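# Insert the held peg into the plate's hole

## Task

The left hand starts out gripping a peg that hangs a little above a plate, near the plate's hole. Lower the peg into that hole until it sits on the hole's floor, without forcing or wedging it in too hard.

## Robot and tools

Robot: two arms, left_arm and right_arm, each ending in a five-finger hand (left_arm has a left hand, the mirror of the right one). Calibrated bases in the scene frame: left_arm at (-0.049, +0.334, +0.008) m, right_arm at (-0.025, -0.255, +0.008) m, both nearly unrotated. A post stands behind the arms and a camera stand sits between them, just behind the bases. Only the left arm matters here; the right arm can be left alone.

Frame: all poses, readings and offsets use the scene frame. Its origin is at table-top height, halfway between the nominal bases; +x points out over the table, +z up, and left_arm is on the +y side. Image left/right do not follow the arm names.

Hand point: a spot fixed to the palm, 0.05 m in front of it and 0.15 m from the wrist face along the fingers. Its +z runs along straight fingers, +y out of the palm. +x runs across the palm; on the left hand it points toward the thumb (on the right hand, away from it). Straight fingertips reach 0.06 to 0.07 m past the point. A bracket on the little-finger side of the wrist can strike things.

execute_actions(actions, cameras): actions is a list of actions; each action is a table of 1 to 15 rows, one row per 1/30 s step; if shorter, its last row repeats until step 15. Every row is one flat list of 28 numbers, each in [-1, 1], covering both arms even if one is idle: left dx, dy, dz, rx, ry, rz; left little, ring, middle, index, thumb_bend, thumb_turn, force_limit, speed; then the same 14 for the right arm. The six pose numbers are an offset, not a pose: measured along scene axes from that arm's Hand target as it stood when the action began. Every row of one action counts from that same start, and the next action starts from the new Hand target, so sending an offset twice moves twice as far. Scale: 1.0 equals 0.6 m or 180 degrees; rx, ry, rz form one rotation vector, turned about the Hand target's position. All six at 0 asks for no new pose (it re-requests the current Hand target). Finger numbers are absolute targets: +1 open/straight, -1 curled; thumb_turn -1 puts the thumb opposite the fingers, +1 beside the palm. force_limit maps -1..+1 to about 0..10 N at the fingertip (0..15 N for the two thumb motors). speed rises from near zero at -1 to full at +0.48 and above. There is no 'no change' value: to keep the peg gripped, resend exactly the eight left-hand numbers last executed; if none has been sent yet, use hand_measured (six values) followed by hand_force_limit and hand_speed from the first result. cameras: list of names, ["all"], or []; images come by default only for an empty actions list. An unknown camera name invalidates the call.

move(target, speed, blend, blocking, cameras): target is one 28-number row or a list of up to 15 such rows, same layout and scale; every row is an offset from the Hand target at the move's start, not from the previous row. The hand numbers of the first row are sent at once. speed is the path's top speed in m/s (0.002 to 4.3, default 0.25; turning limited to twice that in rad/s), one value or one per target. blend in metres rounds corners in a list; 0 stops at each. Paths are straight, ignore obstacles, last at most 10 s, and the hand lags and can overshoot. blocking=false returns after about 0.5 s while the move continues. The result adds a move: line giving the ending (done, off_target, moving, held, fault) and any limits (paced, held).

wait(seconds 0 to 3600, cameras): lets time pass without new commands. stop(cameras): brakes a running move. zoom_image(camera, region=[x0, y0, x1, y1] pixels, at most 504 by 504) enlarges part of a camera's newest image. show_instructions() shows the reference pages. finished_scene(scene=1) ends the scene for good.

Cameras: cam_head_left, cam_head_right, cam_high (896x504), cam_left_wrist, cam_right_wrist (616x616).

Results: per arm, end_effector_position (m) and end_effector_quat_wxyz in the scene frame, the Hand target (last commanded pose after clipping, base of the next offsets), joint positions, velocities (may read 'within noise' or be omitted) and torques, plus hand_measured, hand_stopped_by (moving, target, force, stalled, fault) and hand_load_n (fingertip load, positive when pushed open), each six values in motor order. If hand_load_n drops near 0, the grip is lost. Action calls also list positions at some steps. MOTOR HOT and FAULT lines warn of overheating or stops.

Behaviour: friction and load often leave the hand 1 to 3 cm (up to 5 cm) short of its command, usually low, with no contact involved; the arm may sag under the peg. Orientation commands are clipped to 40 degrees from the measured one per step, and small rotations can shift the hand point noticeably, so avoid turning. Tiny offsets may not start; resend the remaining gap as an offset. A blocked arm keeps pushing until commanded back.

Cautions: align the peg over the hole using the cameras first, then descend slowly in small steps. When the peg bottoms, stop pressing by commanding the target back up to the hand point. Do not release or drop the peg, knock anything off the table, hit fixed objects, let the hands touch, or hold a stretched or pushing pose long enough to overheat motors.

Each tool is called as name([rows], argument=value, ...), one row to a line, values as JSON.

Reference images:

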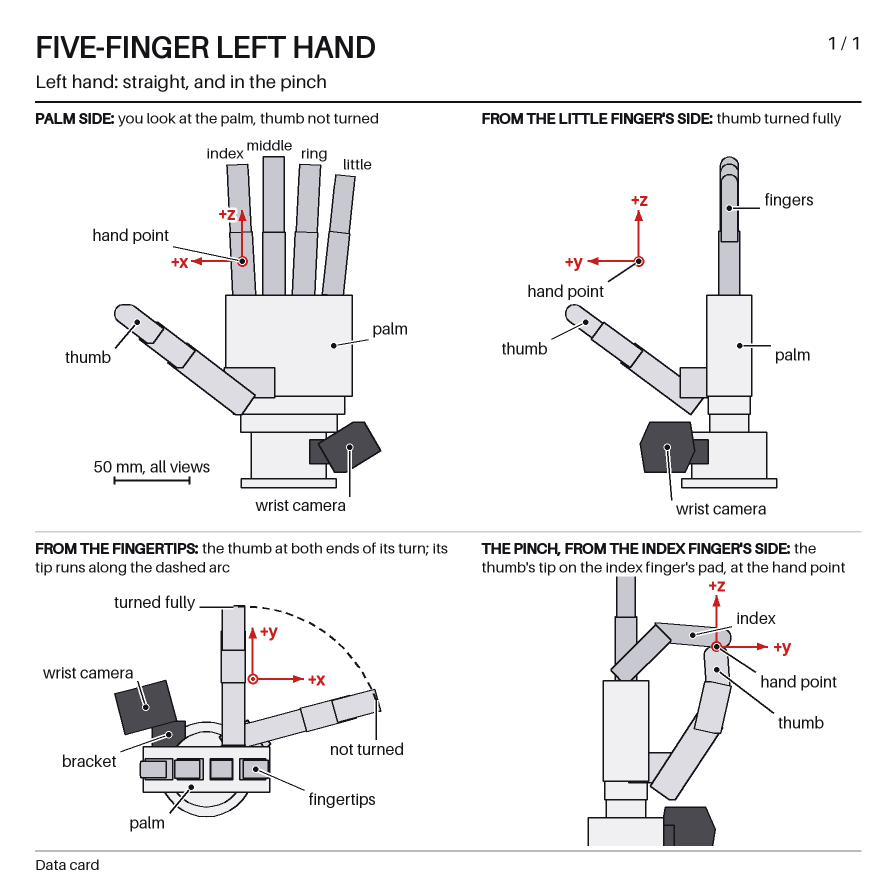

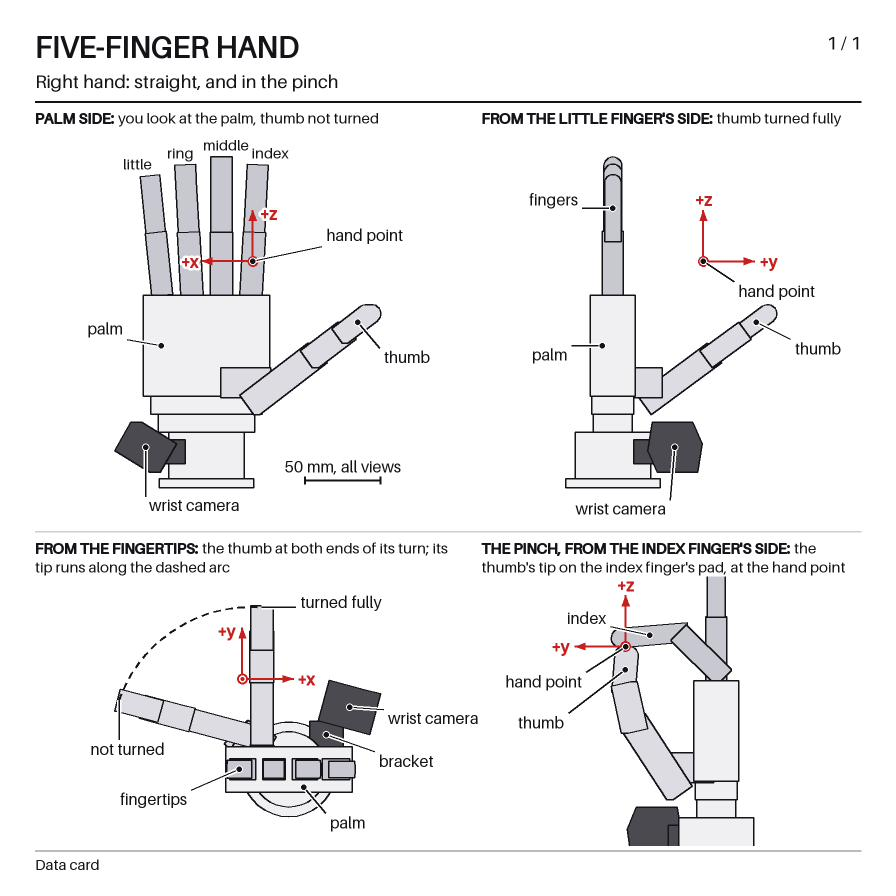

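## Session

execute_actions(actions=[])

Scene clock: 0.00 s.
left_arm: end_effector_position=(+0.3002, +0.0691, +0.1735) hand_measured=(-1.000, -1.000, +0.246, +0.236, +0.326, -0.948) hand_load_n=(+0.0, +0.0, +10.0, +11.5, +19.5, +0.5) hand_stopped_by=(target, target, force, force, target, target) hand_force_limit=1.00 hand_speed=-0.90 end_effector_quat_wxyz=(+0.228, -0.379, +0.798, -0.409) | right_arm: end_effector_position=(+0.5140, -0.1975, +0.4395) hand_measured=(+1.000, +1.000, +1.000, +1.000, +1.000, +1.000) hand_load_n=(+0.0, +0.0, +0.0, +0.0, +0.0, +0.0) hand_stopped_by=(target, target, target, target, target, target) hand_force_limit=0.00 hand_speed=-0.80 end_effector_quat_wxyz=(+0.513, -0.513, +0.487, -0.487)
Joint positions: left_arm=[-0.613 1.045 0.714 -0.267 0.037 0.09] | right_arm=[0 1.047 1.047 0 0 0]
Joint velocities: within noise
Joint torques (N m): no reading
Heat: left arm: hottest wrist yaw 38 °C; right arm: hottest wrist yaw 37 °C.
Hand target: left_arm +0.3063, +0.0651, +0.1847; +0.233, -0.377, +0.794, -0.417 | right_arm +0.5156, -0.1974, +0.4547; +0.519, -0.506, +0.481, -0.493

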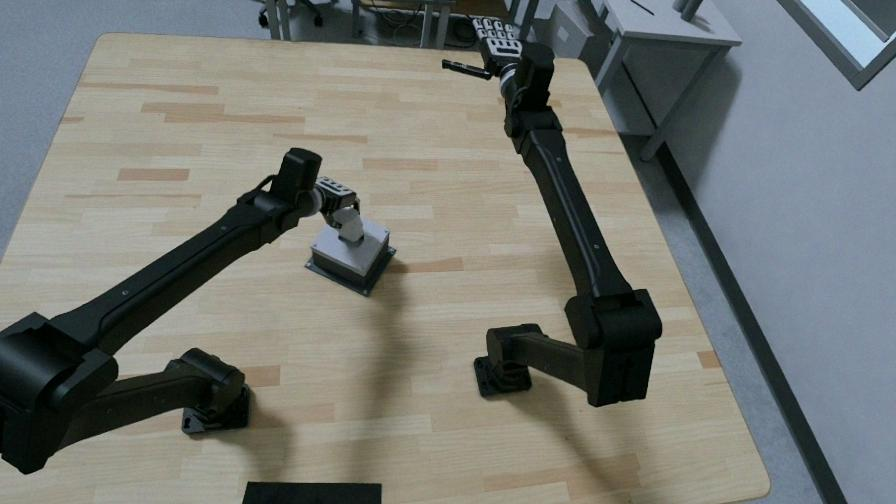

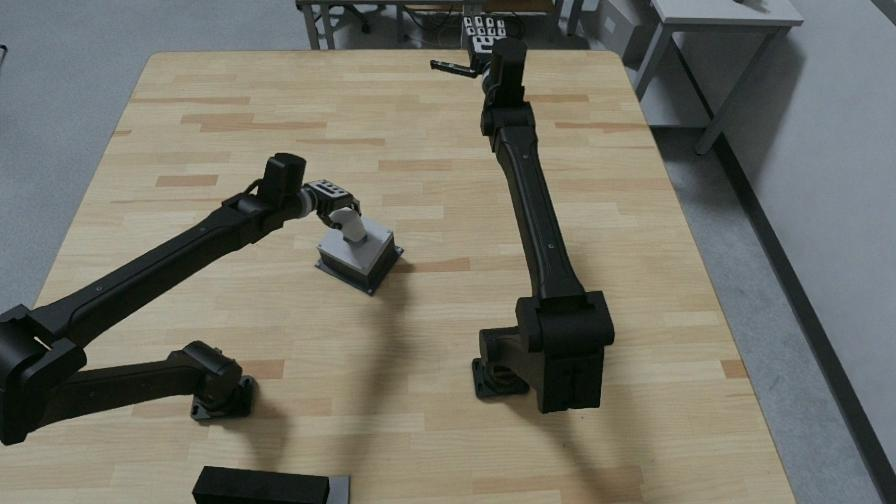

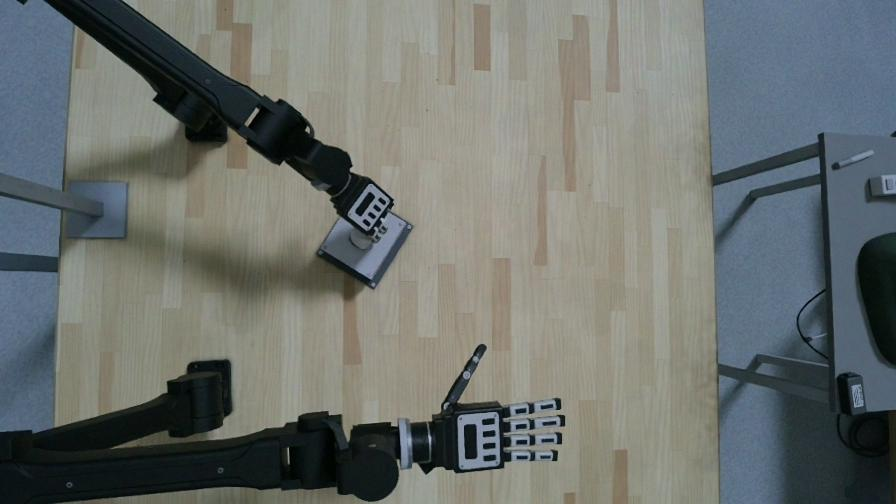

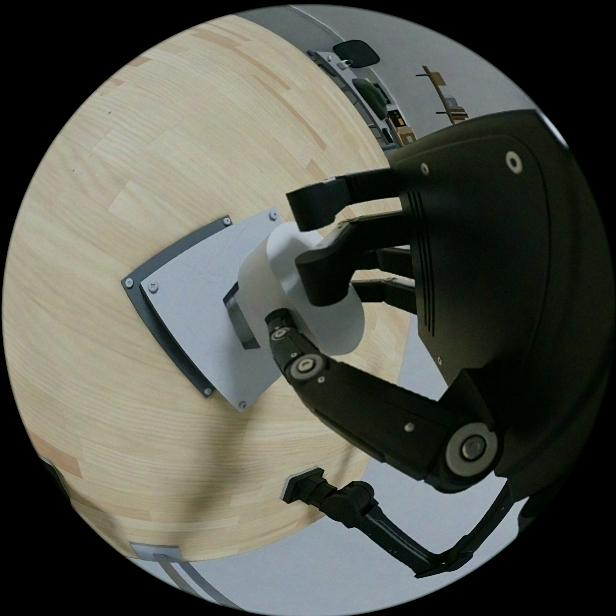

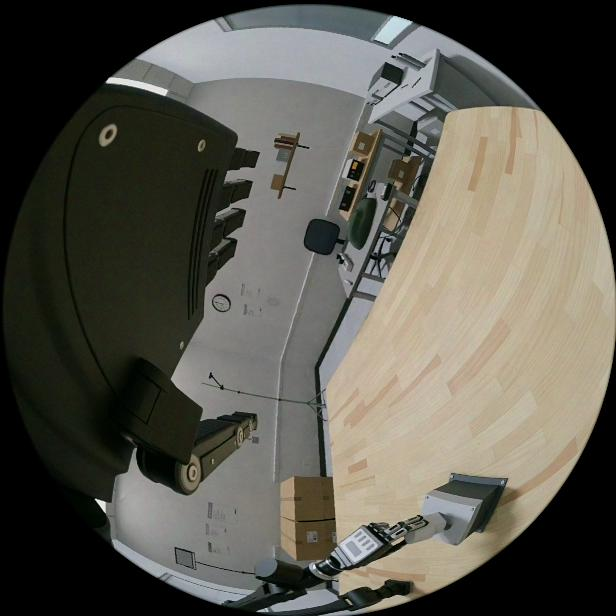

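zoom_image(camera="cam_left_wrist", region=[110, 190, 400, 430])

zoom_image(camera="cam_head_left", region=[290, 160, 410, 310])

zoom_image(camera="cam_head_right", region=[300, 160, 420, 310])

zoom_image(camera="cam_high", region=[300, 160, 430, 300])

zoom_image(camera="cam_right_wrist", region=[370, 440, 550, 600])

Scaled by 1.738 from the camera's image (finer frame: 880x880).

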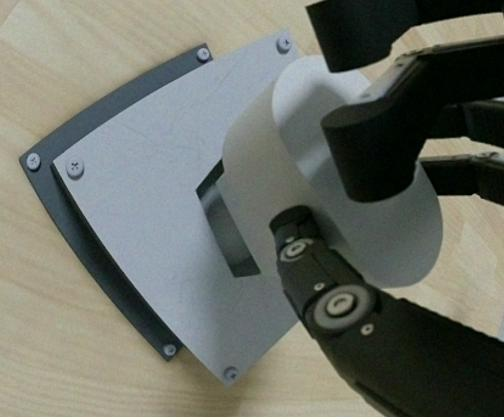

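Scaled by 3.360.

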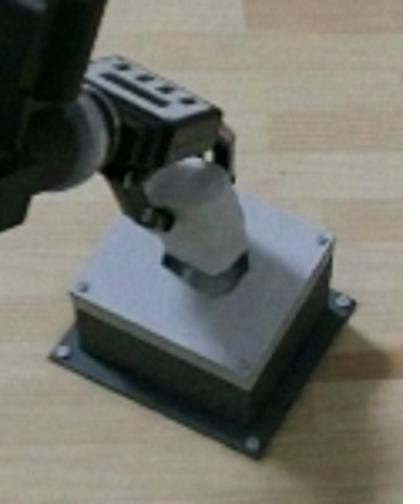

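Scaled by 3.360.

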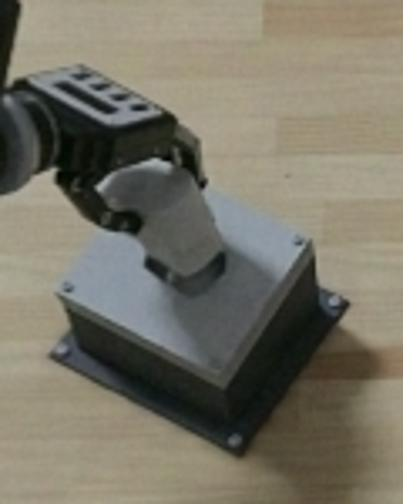

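Scaled by 3.600.

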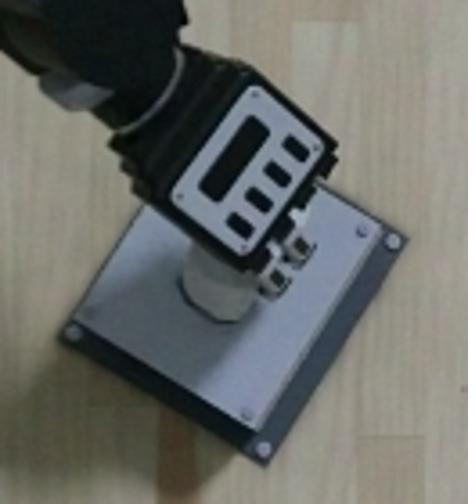

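Scaled by 2.800 from the camera's image (finer frame: 880x880).

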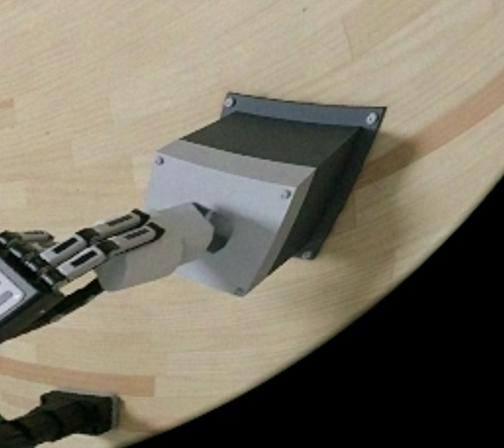

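zoom_image(camera="cam_left_wrist", region=[200, 200, 380, 370])

zoom_image(camera="cam_right_wrist", region=[400, 465, 520, 565])

zoom_image(camera="cam_head_left", region=[320, 195, 380, 260])

zoom_image(camera="cam_head_right", region=[320, 195, 380, 260])

zoom_image(camera="cam_high", region=[330, 210, 400, 270])

Scaled by 2.800 from the camera's image (finer frame: 880x880).

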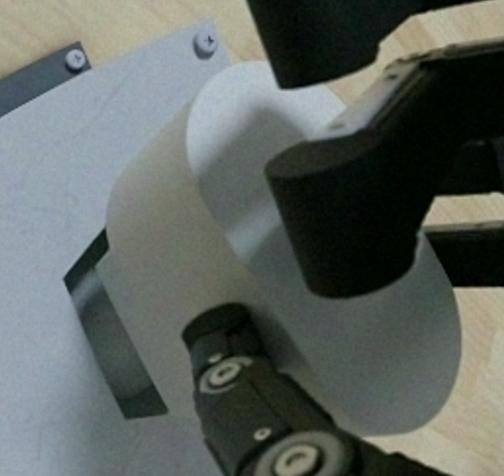

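Scaled by 4.200 from the camera's image (finer frame: 880x880).

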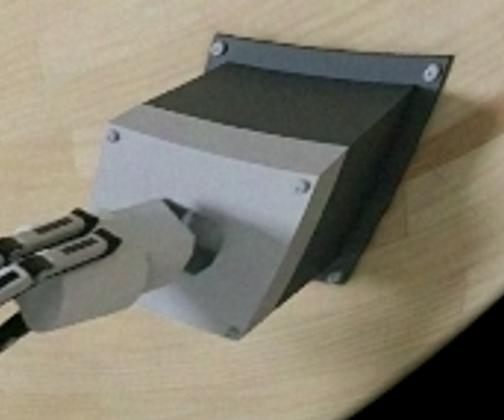

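Scaled by 7.754.

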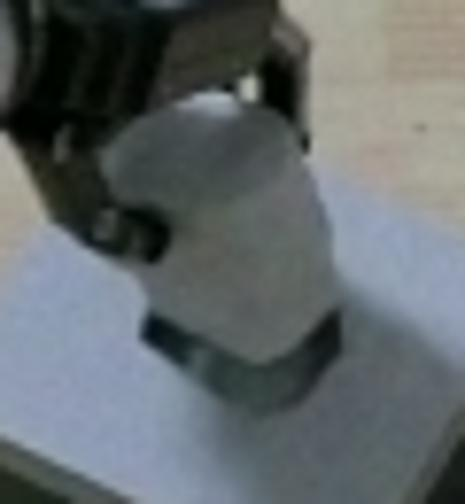

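Scaled by 7.754.

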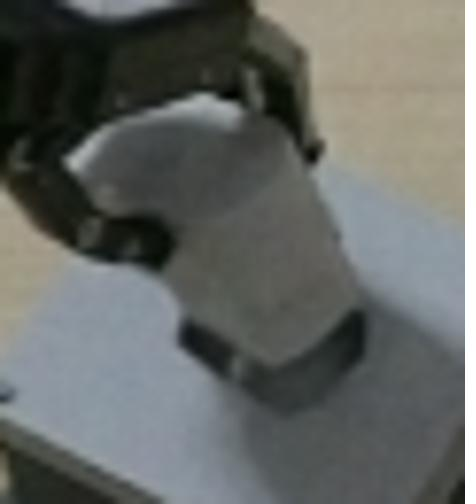

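Scaled by 7.200.

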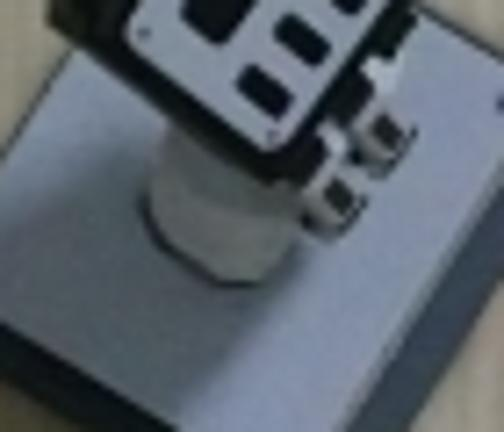

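zoom_image(camera="cam_left_wrist", region=[215, 255, 305, 355])

zoom_image(camera="cam_right_wrist", region=[425, 500, 465, 540])

Scaled by 5.040 from the camera's image (finer frame: 880x880).

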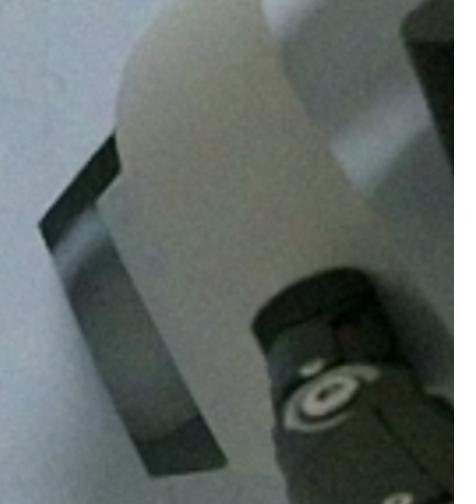

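Scaled by 12.600 from the camera's image (finer frame: 880x880).

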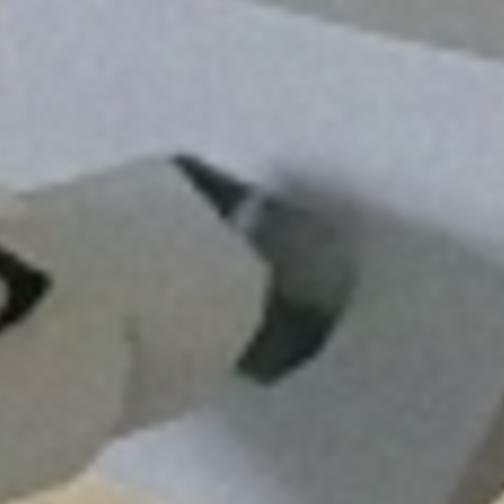

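move(target=[0,0,0,0,0,0,-1,-1,0.246,0.236,0.326,-0.948,1.0,-0.9,-0.109,0.17,-0.36,0,0,0,1,1,1,1,1,1,0.0,-0.8], speed=0.25, cameras=["all"])

Scene clock: 18.37 s.
left_arm: end_effector_position=(+0.3002, +0.0691, +0.1735) hand_measured=(-1.000, -1.000, +0.248, +0.238, +0.332, -0.948) hand_load_n=(+0.0, +0.0, +9.0, +10.5, +17.5, +1.0) hand_stopped_by=(target, target, target, force, force, target) hand_force_limit=1.00 hand_speed=-0.90 end_effector_quat_wxyz=(+0.228, -0.379, +0.798, -0.409) | right_arm: end_effector_position=(+0.4517, -0.0973, +0.2408) hand_measured=(+1.000, +1.000, +1.000, +1.000, +1.000, +1.000) hand_load_n=(+0.0, +0.0, +0.0, -0.5, +0.0, -0.5) hand_stopped_by=(target, target, target, target, target, target) hand_force_limit=0.00 hand_speed=-0.80 end_effector_quat_wxyz=(+0.519, -0.504, +0.485, -0.491)
Joint positions: left_arm=[-0.613 1.045 0.714 -0.267 0.037 0.09] | right_arm=[0.344 1.113 0.522 0.613 0.349 0]
Joint torques (N m): left_arm=[-0.67 -8.06 12.41 2.45 0 0.06] | right_arm=[0.32 -6.65 6.39 2.15 0.02 -0.14]
Heat: left arm: hottest elbow 44 °C; right arm: hottest elbow 39 °C.
Hand target: left_arm +0.3063, +0.0651, +0.1847; +0.233, -0.377, +0.794, -0.417 | right_arm +0.4503, -0.0954, +0.2388; +0.519, -0.506, +0.481, -0.493
Off the commanded pose: left_arm 0.013 m, 1 deg | right_arm 0.003 m, 1 deg.
move: done

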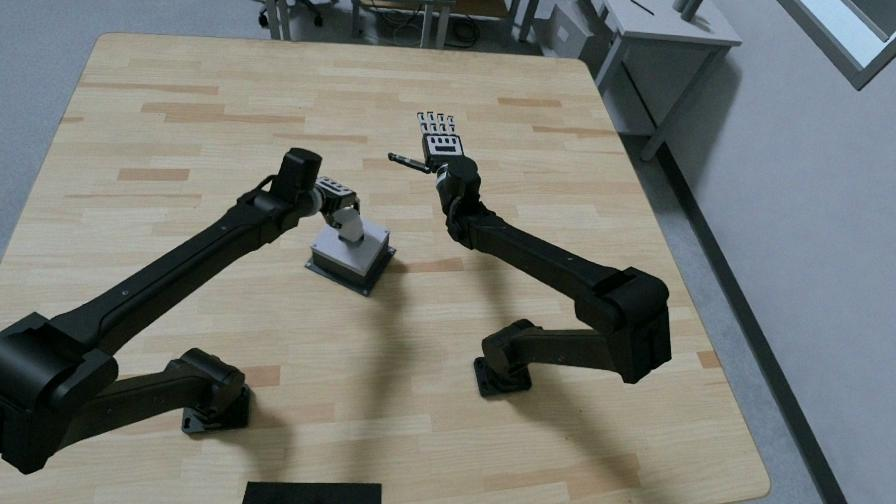

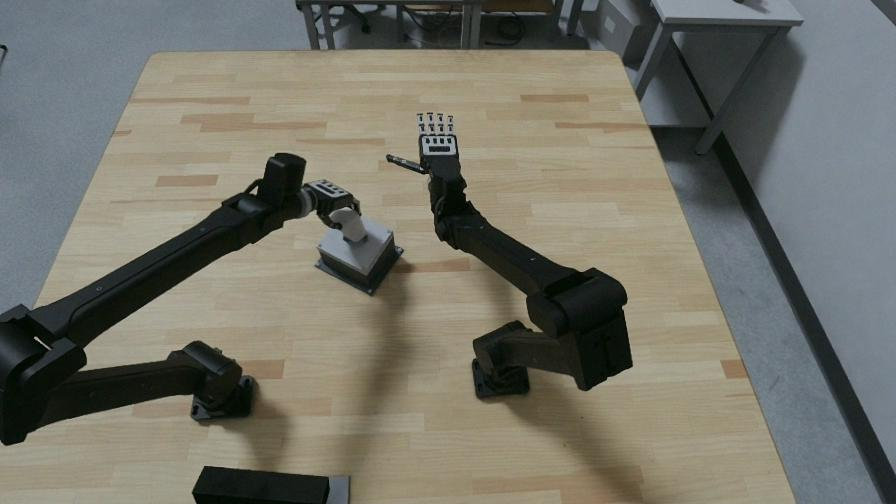

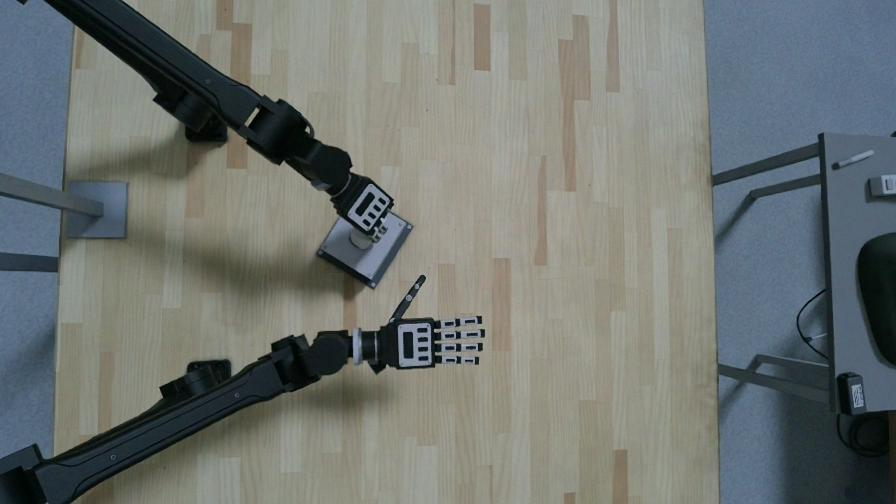

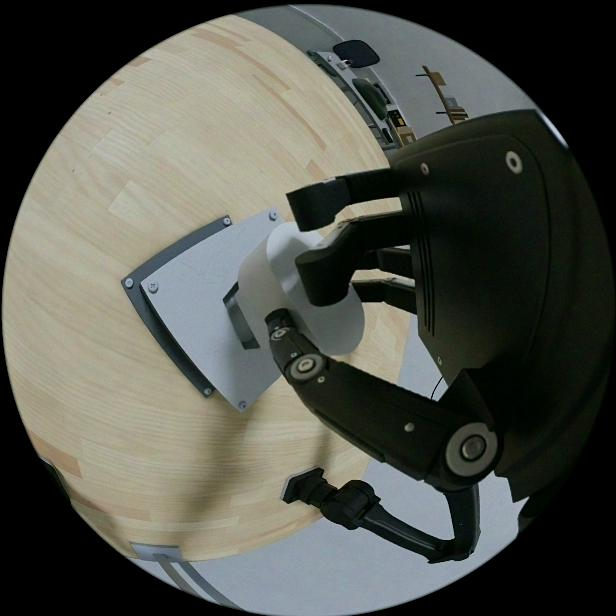

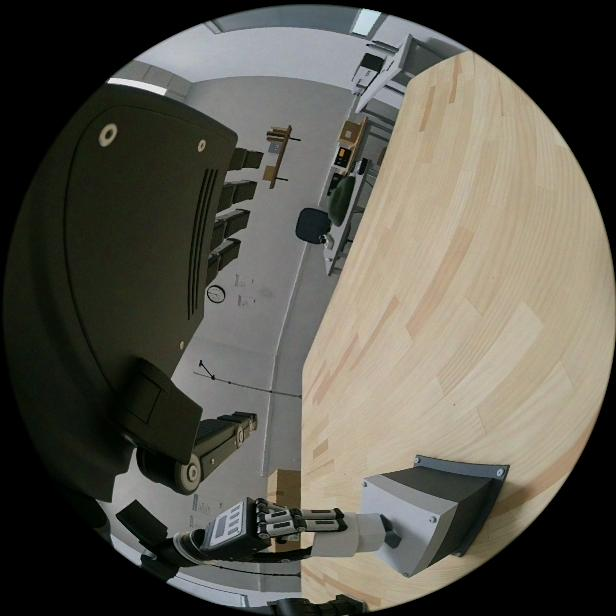

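zoom_image(camera="cam_right_wrist", region=[290, 450, 460, 600])

zoom_image(camera="cam_right_wrist", region=[350, 500, 420, 565])

Scaled by 2.965 from the camera's image (finer frame: 880x880).

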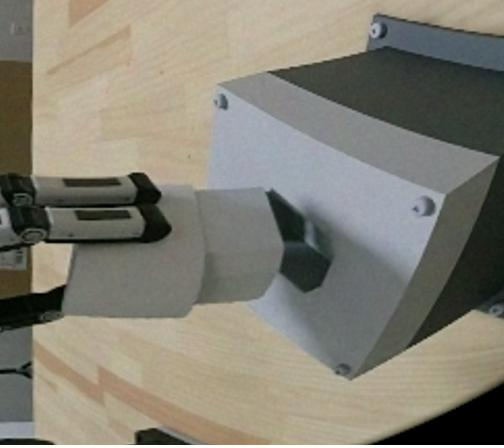

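Scaled by 7.200 from the camera's image (finer frame: 880x880).

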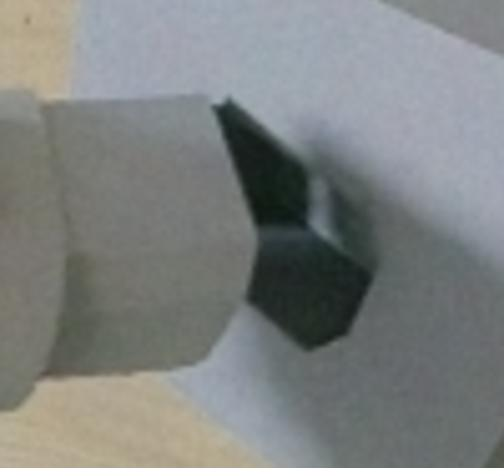

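move([
  [0,0,0.05,0,0,0,-1,-1,0.246,0.236,0.326,-0.948,1.0,-0.9,0,0,0,0,0,0,1,1,1,1,1,1,0.0,-0.8],
  [0,0,0.05,0.051,-0.073,0,-1,-1,0.246,0.236,0.326,-0.948,1.0,-0.9,0,0,0,0,0,0,1,1,1,1,1,1,0.0,-0.8],
], speed=0.12, cameras=["all"])

Scene clock: 26.23 s.
left_arm: end_effector_position=(+0.3039, +0.0692, +0.2020) hand_measured=(-1.000, -1.000, +0.248, +0.238, +0.332, -0.948) hand_load_n=(+0.0, -0.5, +9.0, +10.5, +17.5, +0.5) hand_stopped_by=(target, target, target, force, force, target) hand_force_limit=1.00 hand_speed=-0.90 end_effector_quat_wxyz=(+0.340, -0.314, +0.802, -0.378) | right_arm: end_effector_position=(+0.4517, -0.0973, +0.2408) hand_measured=(+1.000, +1.000, +1.000, +1.000, +1.000, +1.000) hand_load_n=(+0.0, +0.0, +0.0, +0.0, +0.0, -0.5) hand_stopped_by=(target, target, target, target, target, target) hand_force_limit=0.00 hand_speed=-0.80 end_effector_quat_wxyz=(+0.519, -0.504, +0.485, -0.491)
Joint positions: left_arm=[-0.737 0.995 0.726 -0.246 -0.205 0.245] | right_arm=[0.344 1.113 0.522 0.613 0.349 0]
Joint torques (N m): left_arm=[-1.2 -8.88 11.08 3.44 -0.32 0.14] | right_arm=[0.26 -6.65 6.39 2.17 0.02 -0.14]
Heat: left arm: hottest elbow 47 °C; right arm: hottest elbow 38 °C.
Hand target: left_arm +0.3063, +0.0651, +0.2146; +0.351, -0.307, +0.793, -0.393 | right_arm +0.4503, -0.0954, +0.2388; +0.519, -0.506, +0.481, -0.493
Off the commanded pose: left_arm 0.014 m, 2 deg | right_arm 0.003 m, 1 deg.
move: off_target (left_arm)

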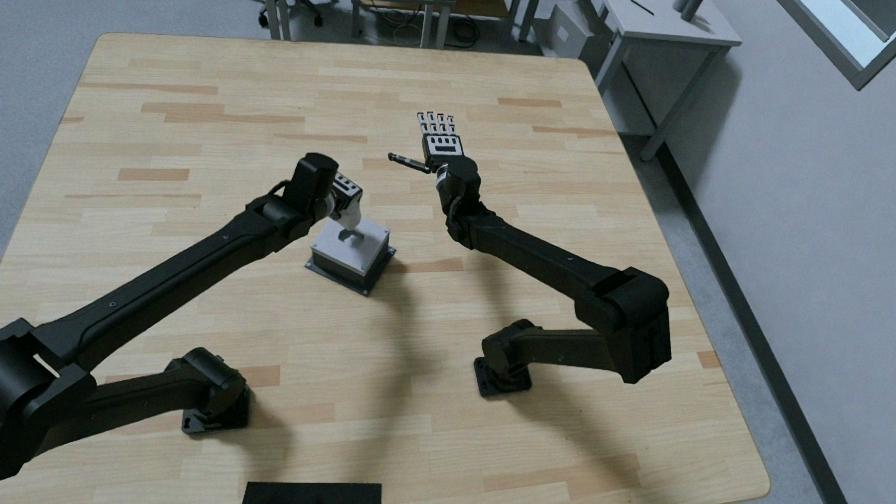

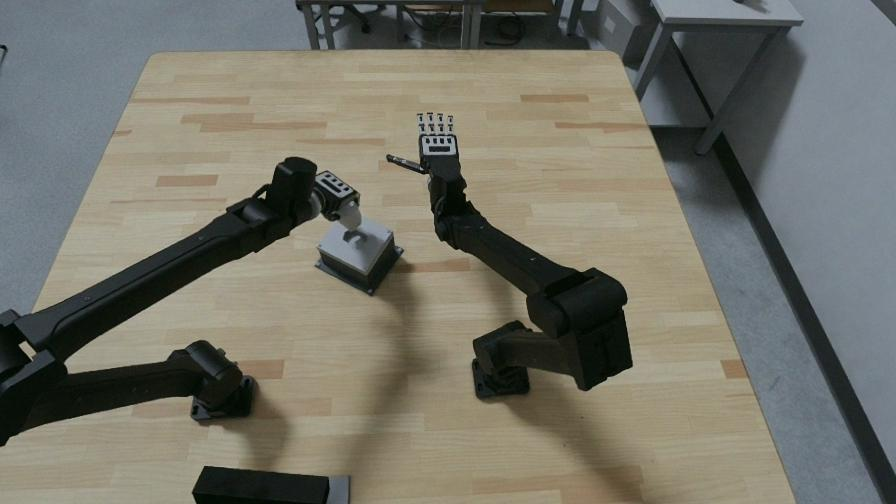

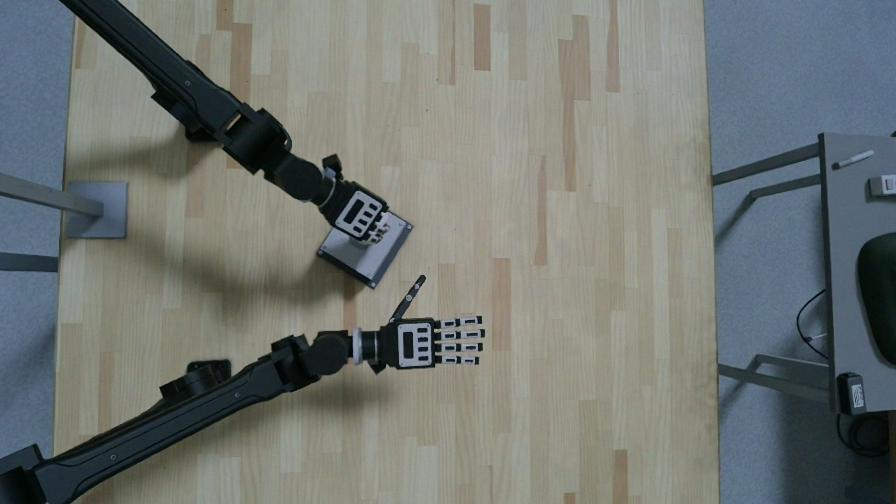

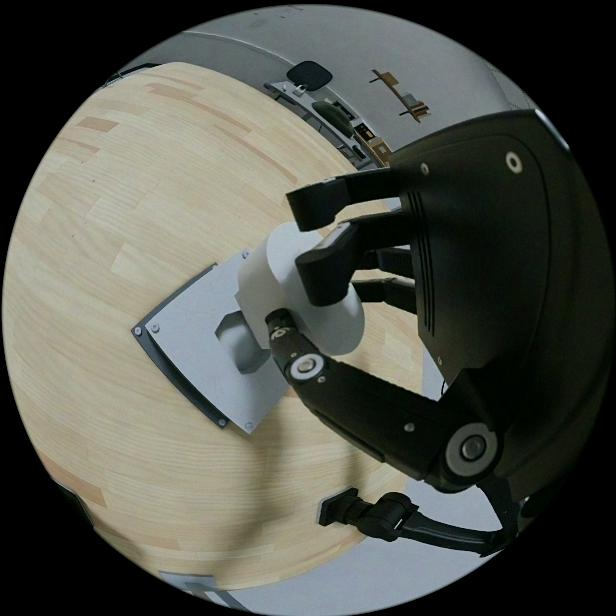

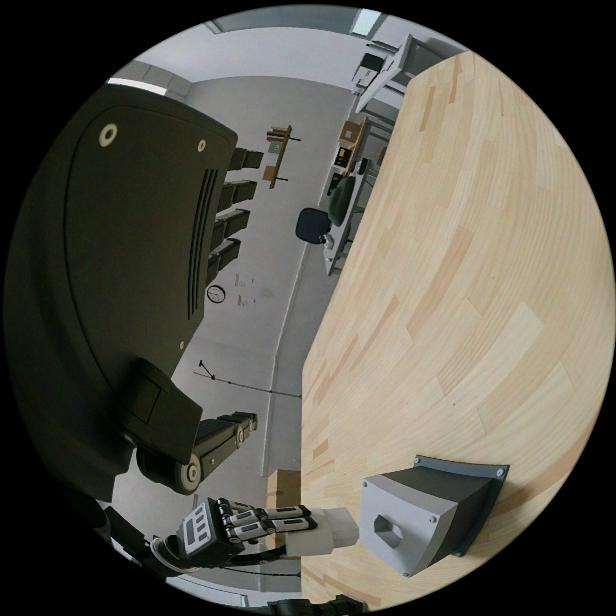

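zoom_image(camera="cam_right_wrist", region=[280, 460, 450, 590])

zoom_image(camera="cam_right_wrist", region=[340, 495, 420, 565])

zoom_image(camera="cam_left_wrist", region=[120, 210, 340, 440])

zoom_image(camera="cam_head_left", region=[300, 180, 400, 300])

zoom_image(camera="cam_head_right", region=[310, 180, 410, 300])

zoom_image(camera="cam_high", region=[310, 190, 420, 295])

Scaled by 2.965 from the camera's image (finer frame: 880x880).

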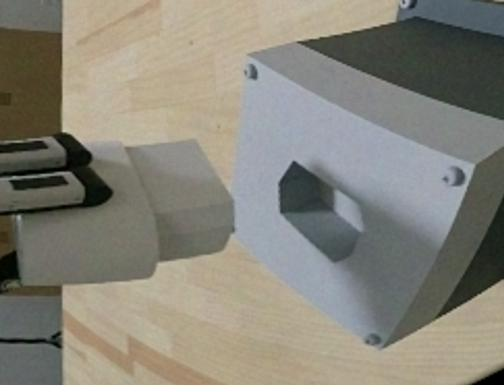

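Scaled by 6.300 from the camera's image (finer frame: 880x880).

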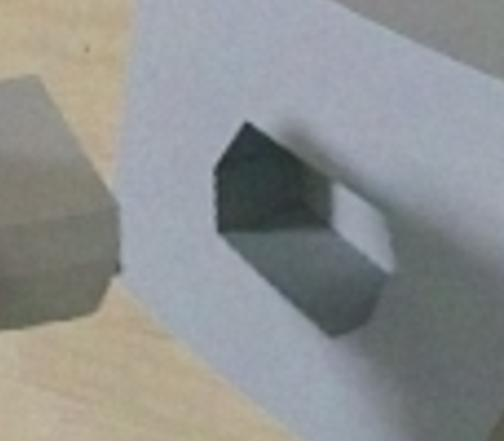

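Scaled by 2.191 from the camera's image (finer frame: 880x880).

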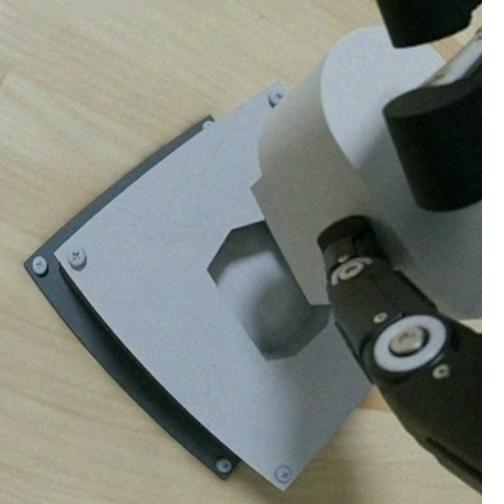

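Scaled by 4.200.

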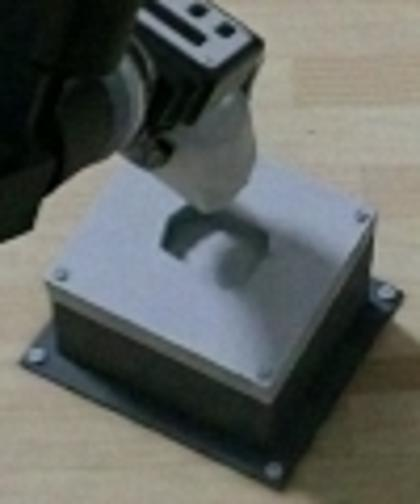

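Scaled by 4.200.

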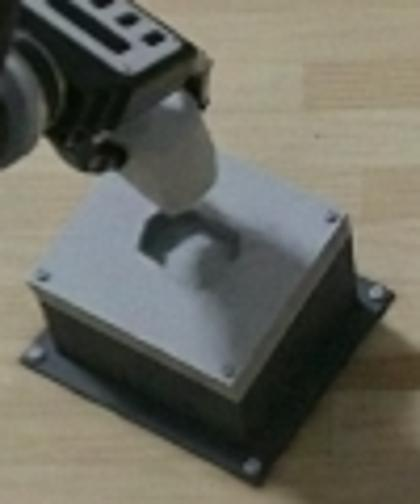

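Scaled by 4.582.

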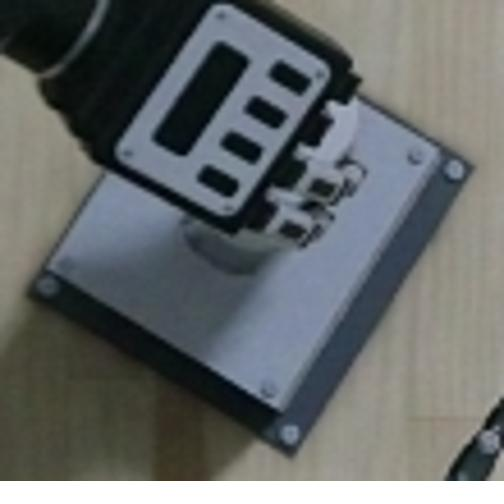

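zoom_image(camera="cam_left_wrist", region=[205, 270, 285, 380])

zoom_image(camera="cam_right_wrist", region=[320, 500, 370, 550])

Scaled by 4.582 from the camera's image (finer frame: 880x880).

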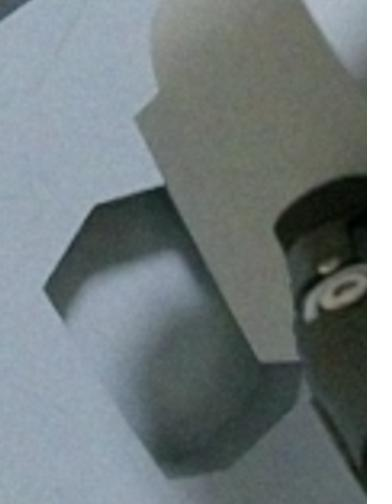

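Scaled by 10.080 from the camera's image (finer frame: 880x880).

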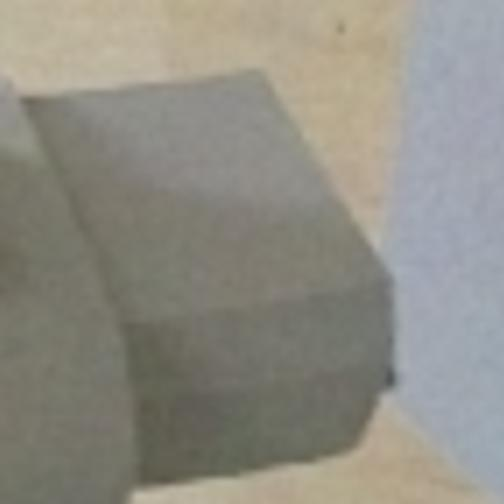

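move(target=[-0.0233,-0.0167,-0.02,0,-0.011,0,-1,-1,0.246,0.236,0.326,-0.948,1.0,-0.9,0,0,0,0,0,0,1,1,1,1,1,1,0.0,-0.8], speed=0.08, cameras=["cam_left_wrist","cam_right_wrist","cam_head_left","cam_head_right"])

zoom_image(camera="cam_right_wrist", region=[290, 450, 460, 600])

zoom_image(camera="cam_right_wrist", region=[340, 495, 420, 565])

zoom_image(camera="cam_left_wrist", region=[195, 250, 305, 370])

zoom_image(camera="cam_head_left", region=[300, 180, 400, 300])

zoom_image(camera="cam_head_right", region=[310, 180, 410, 300])

Scene clock: 36.60 s.
left_arm: end_effector_position=(+0.2910, +0.0571, +0.1946) hand_measured=(-1.000, -1.000, +0.248, +0.238, +0.332, -0.948) hand_load_n=(+0.0, +0.0, +8.5, +10.0, +17.5, +1.0) hand_stopped_by=(target, target, target, force, force, target) hand_force_limit=1.00 hand_speed=-0.90 end_effector_quat_wxyz=(+0.358, -0.301, +0.796, -0.385) | right_arm: end_effector_position=(+0.4517, -0.0973, +0.2408) hand_measured=(+1.000, +1.000, +1.000, +1.000, +1.000, +1.000) hand_load_n=(+0.0, +0.0, -0.5, +0.0, +0.0, -0.5) hand_stopped_by=(target, target, target, target, target, target) hand_force_limit=0.00 hand_speed=-0.80 end_effector_quat_wxyz=(+0.519, -0.504, +0.485, -0.491)
Joint positions: left_arm=[-0.808 0.985 0.679 -0.178 -0.275 0.246] | right_arm=[0.344 1.113 0.522 0.613 0.349 0]
Joint torques (N m): left_arm=[-0.91 -8.59 10.36 3.47 -0.34 0.07] | right_arm=[0.32 -6.65 6.39 2.18 0.02 -0.14]
Heat: left arm: hottest elbow 48 °C; right arm: hottest elbow 38 °C.
Hand target: left_arm +0.2924, +0.0552, +0.2027; +0.365, -0.300, +0.786, -0.398 | right_arm +0.4503, -0.0954, +0.2388; +0.519, -0.506, +0.481, -0.493
Off the commanded pose: left_arm 0.008 m, 2 deg | right_arm 0.003 m, 1 deg.
move: done
Images, in order (width x height): cam_head_left 896x504, cam_head_right 896x504, cam_left_wrist 616x616, cam_right_wrist 616x616.

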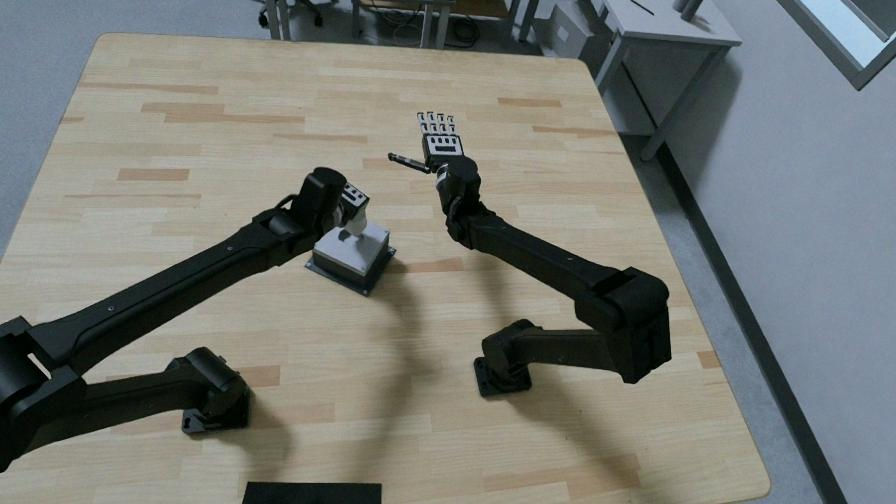

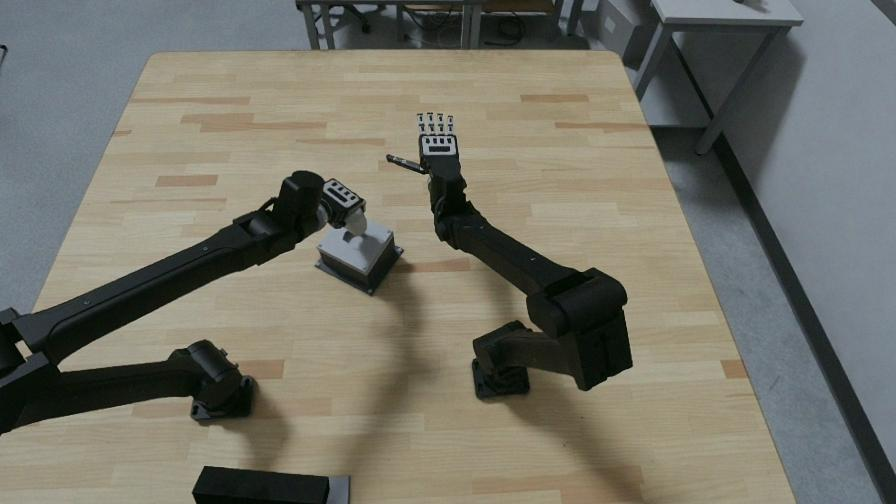

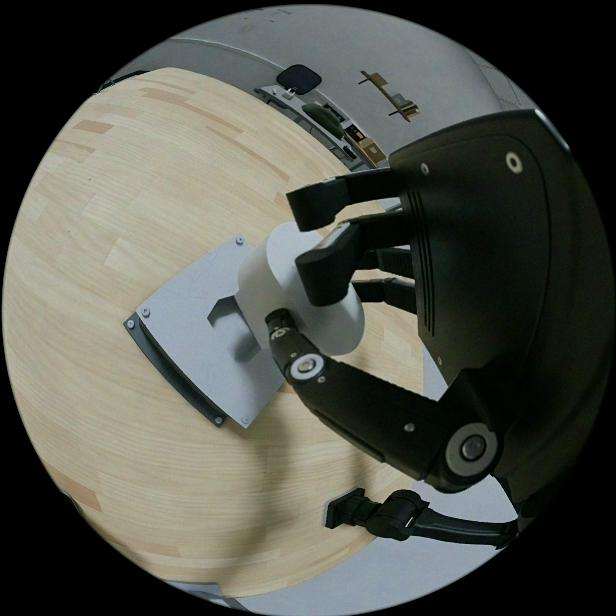

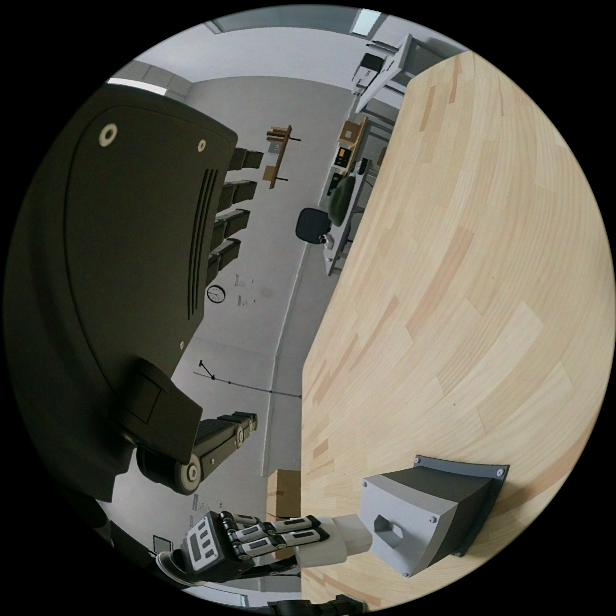

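Scaled by 2.965 from the camera's image (finer frame: 880x880).

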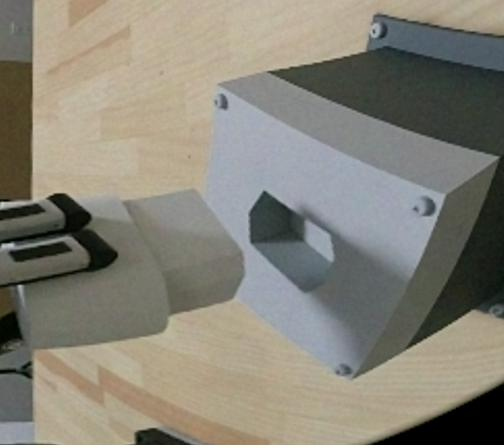

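Scaled by 6.300 from the camera's image (finer frame: 880x880).

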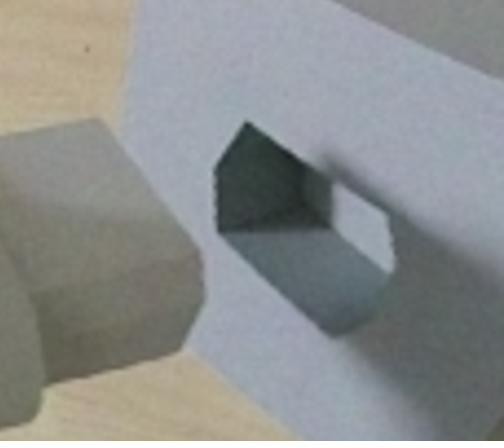

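Scaled by 4.200 from the camera's image (finer frame: 880x880).

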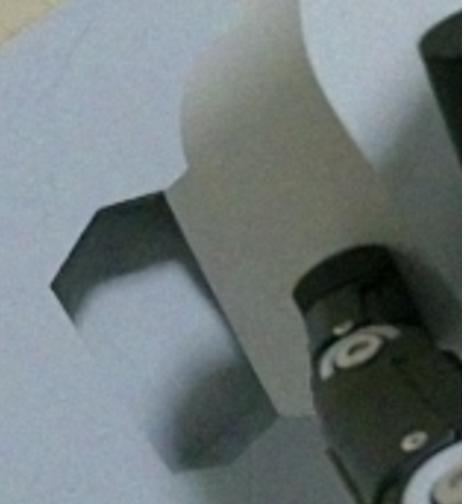

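Scaled by 4.200.

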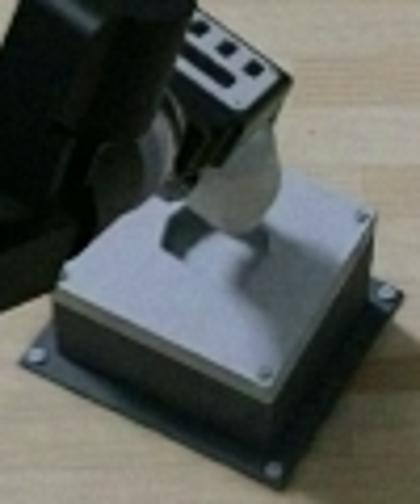

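Scaled by 4.200.

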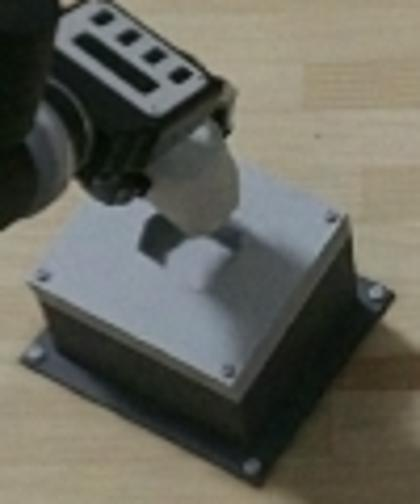

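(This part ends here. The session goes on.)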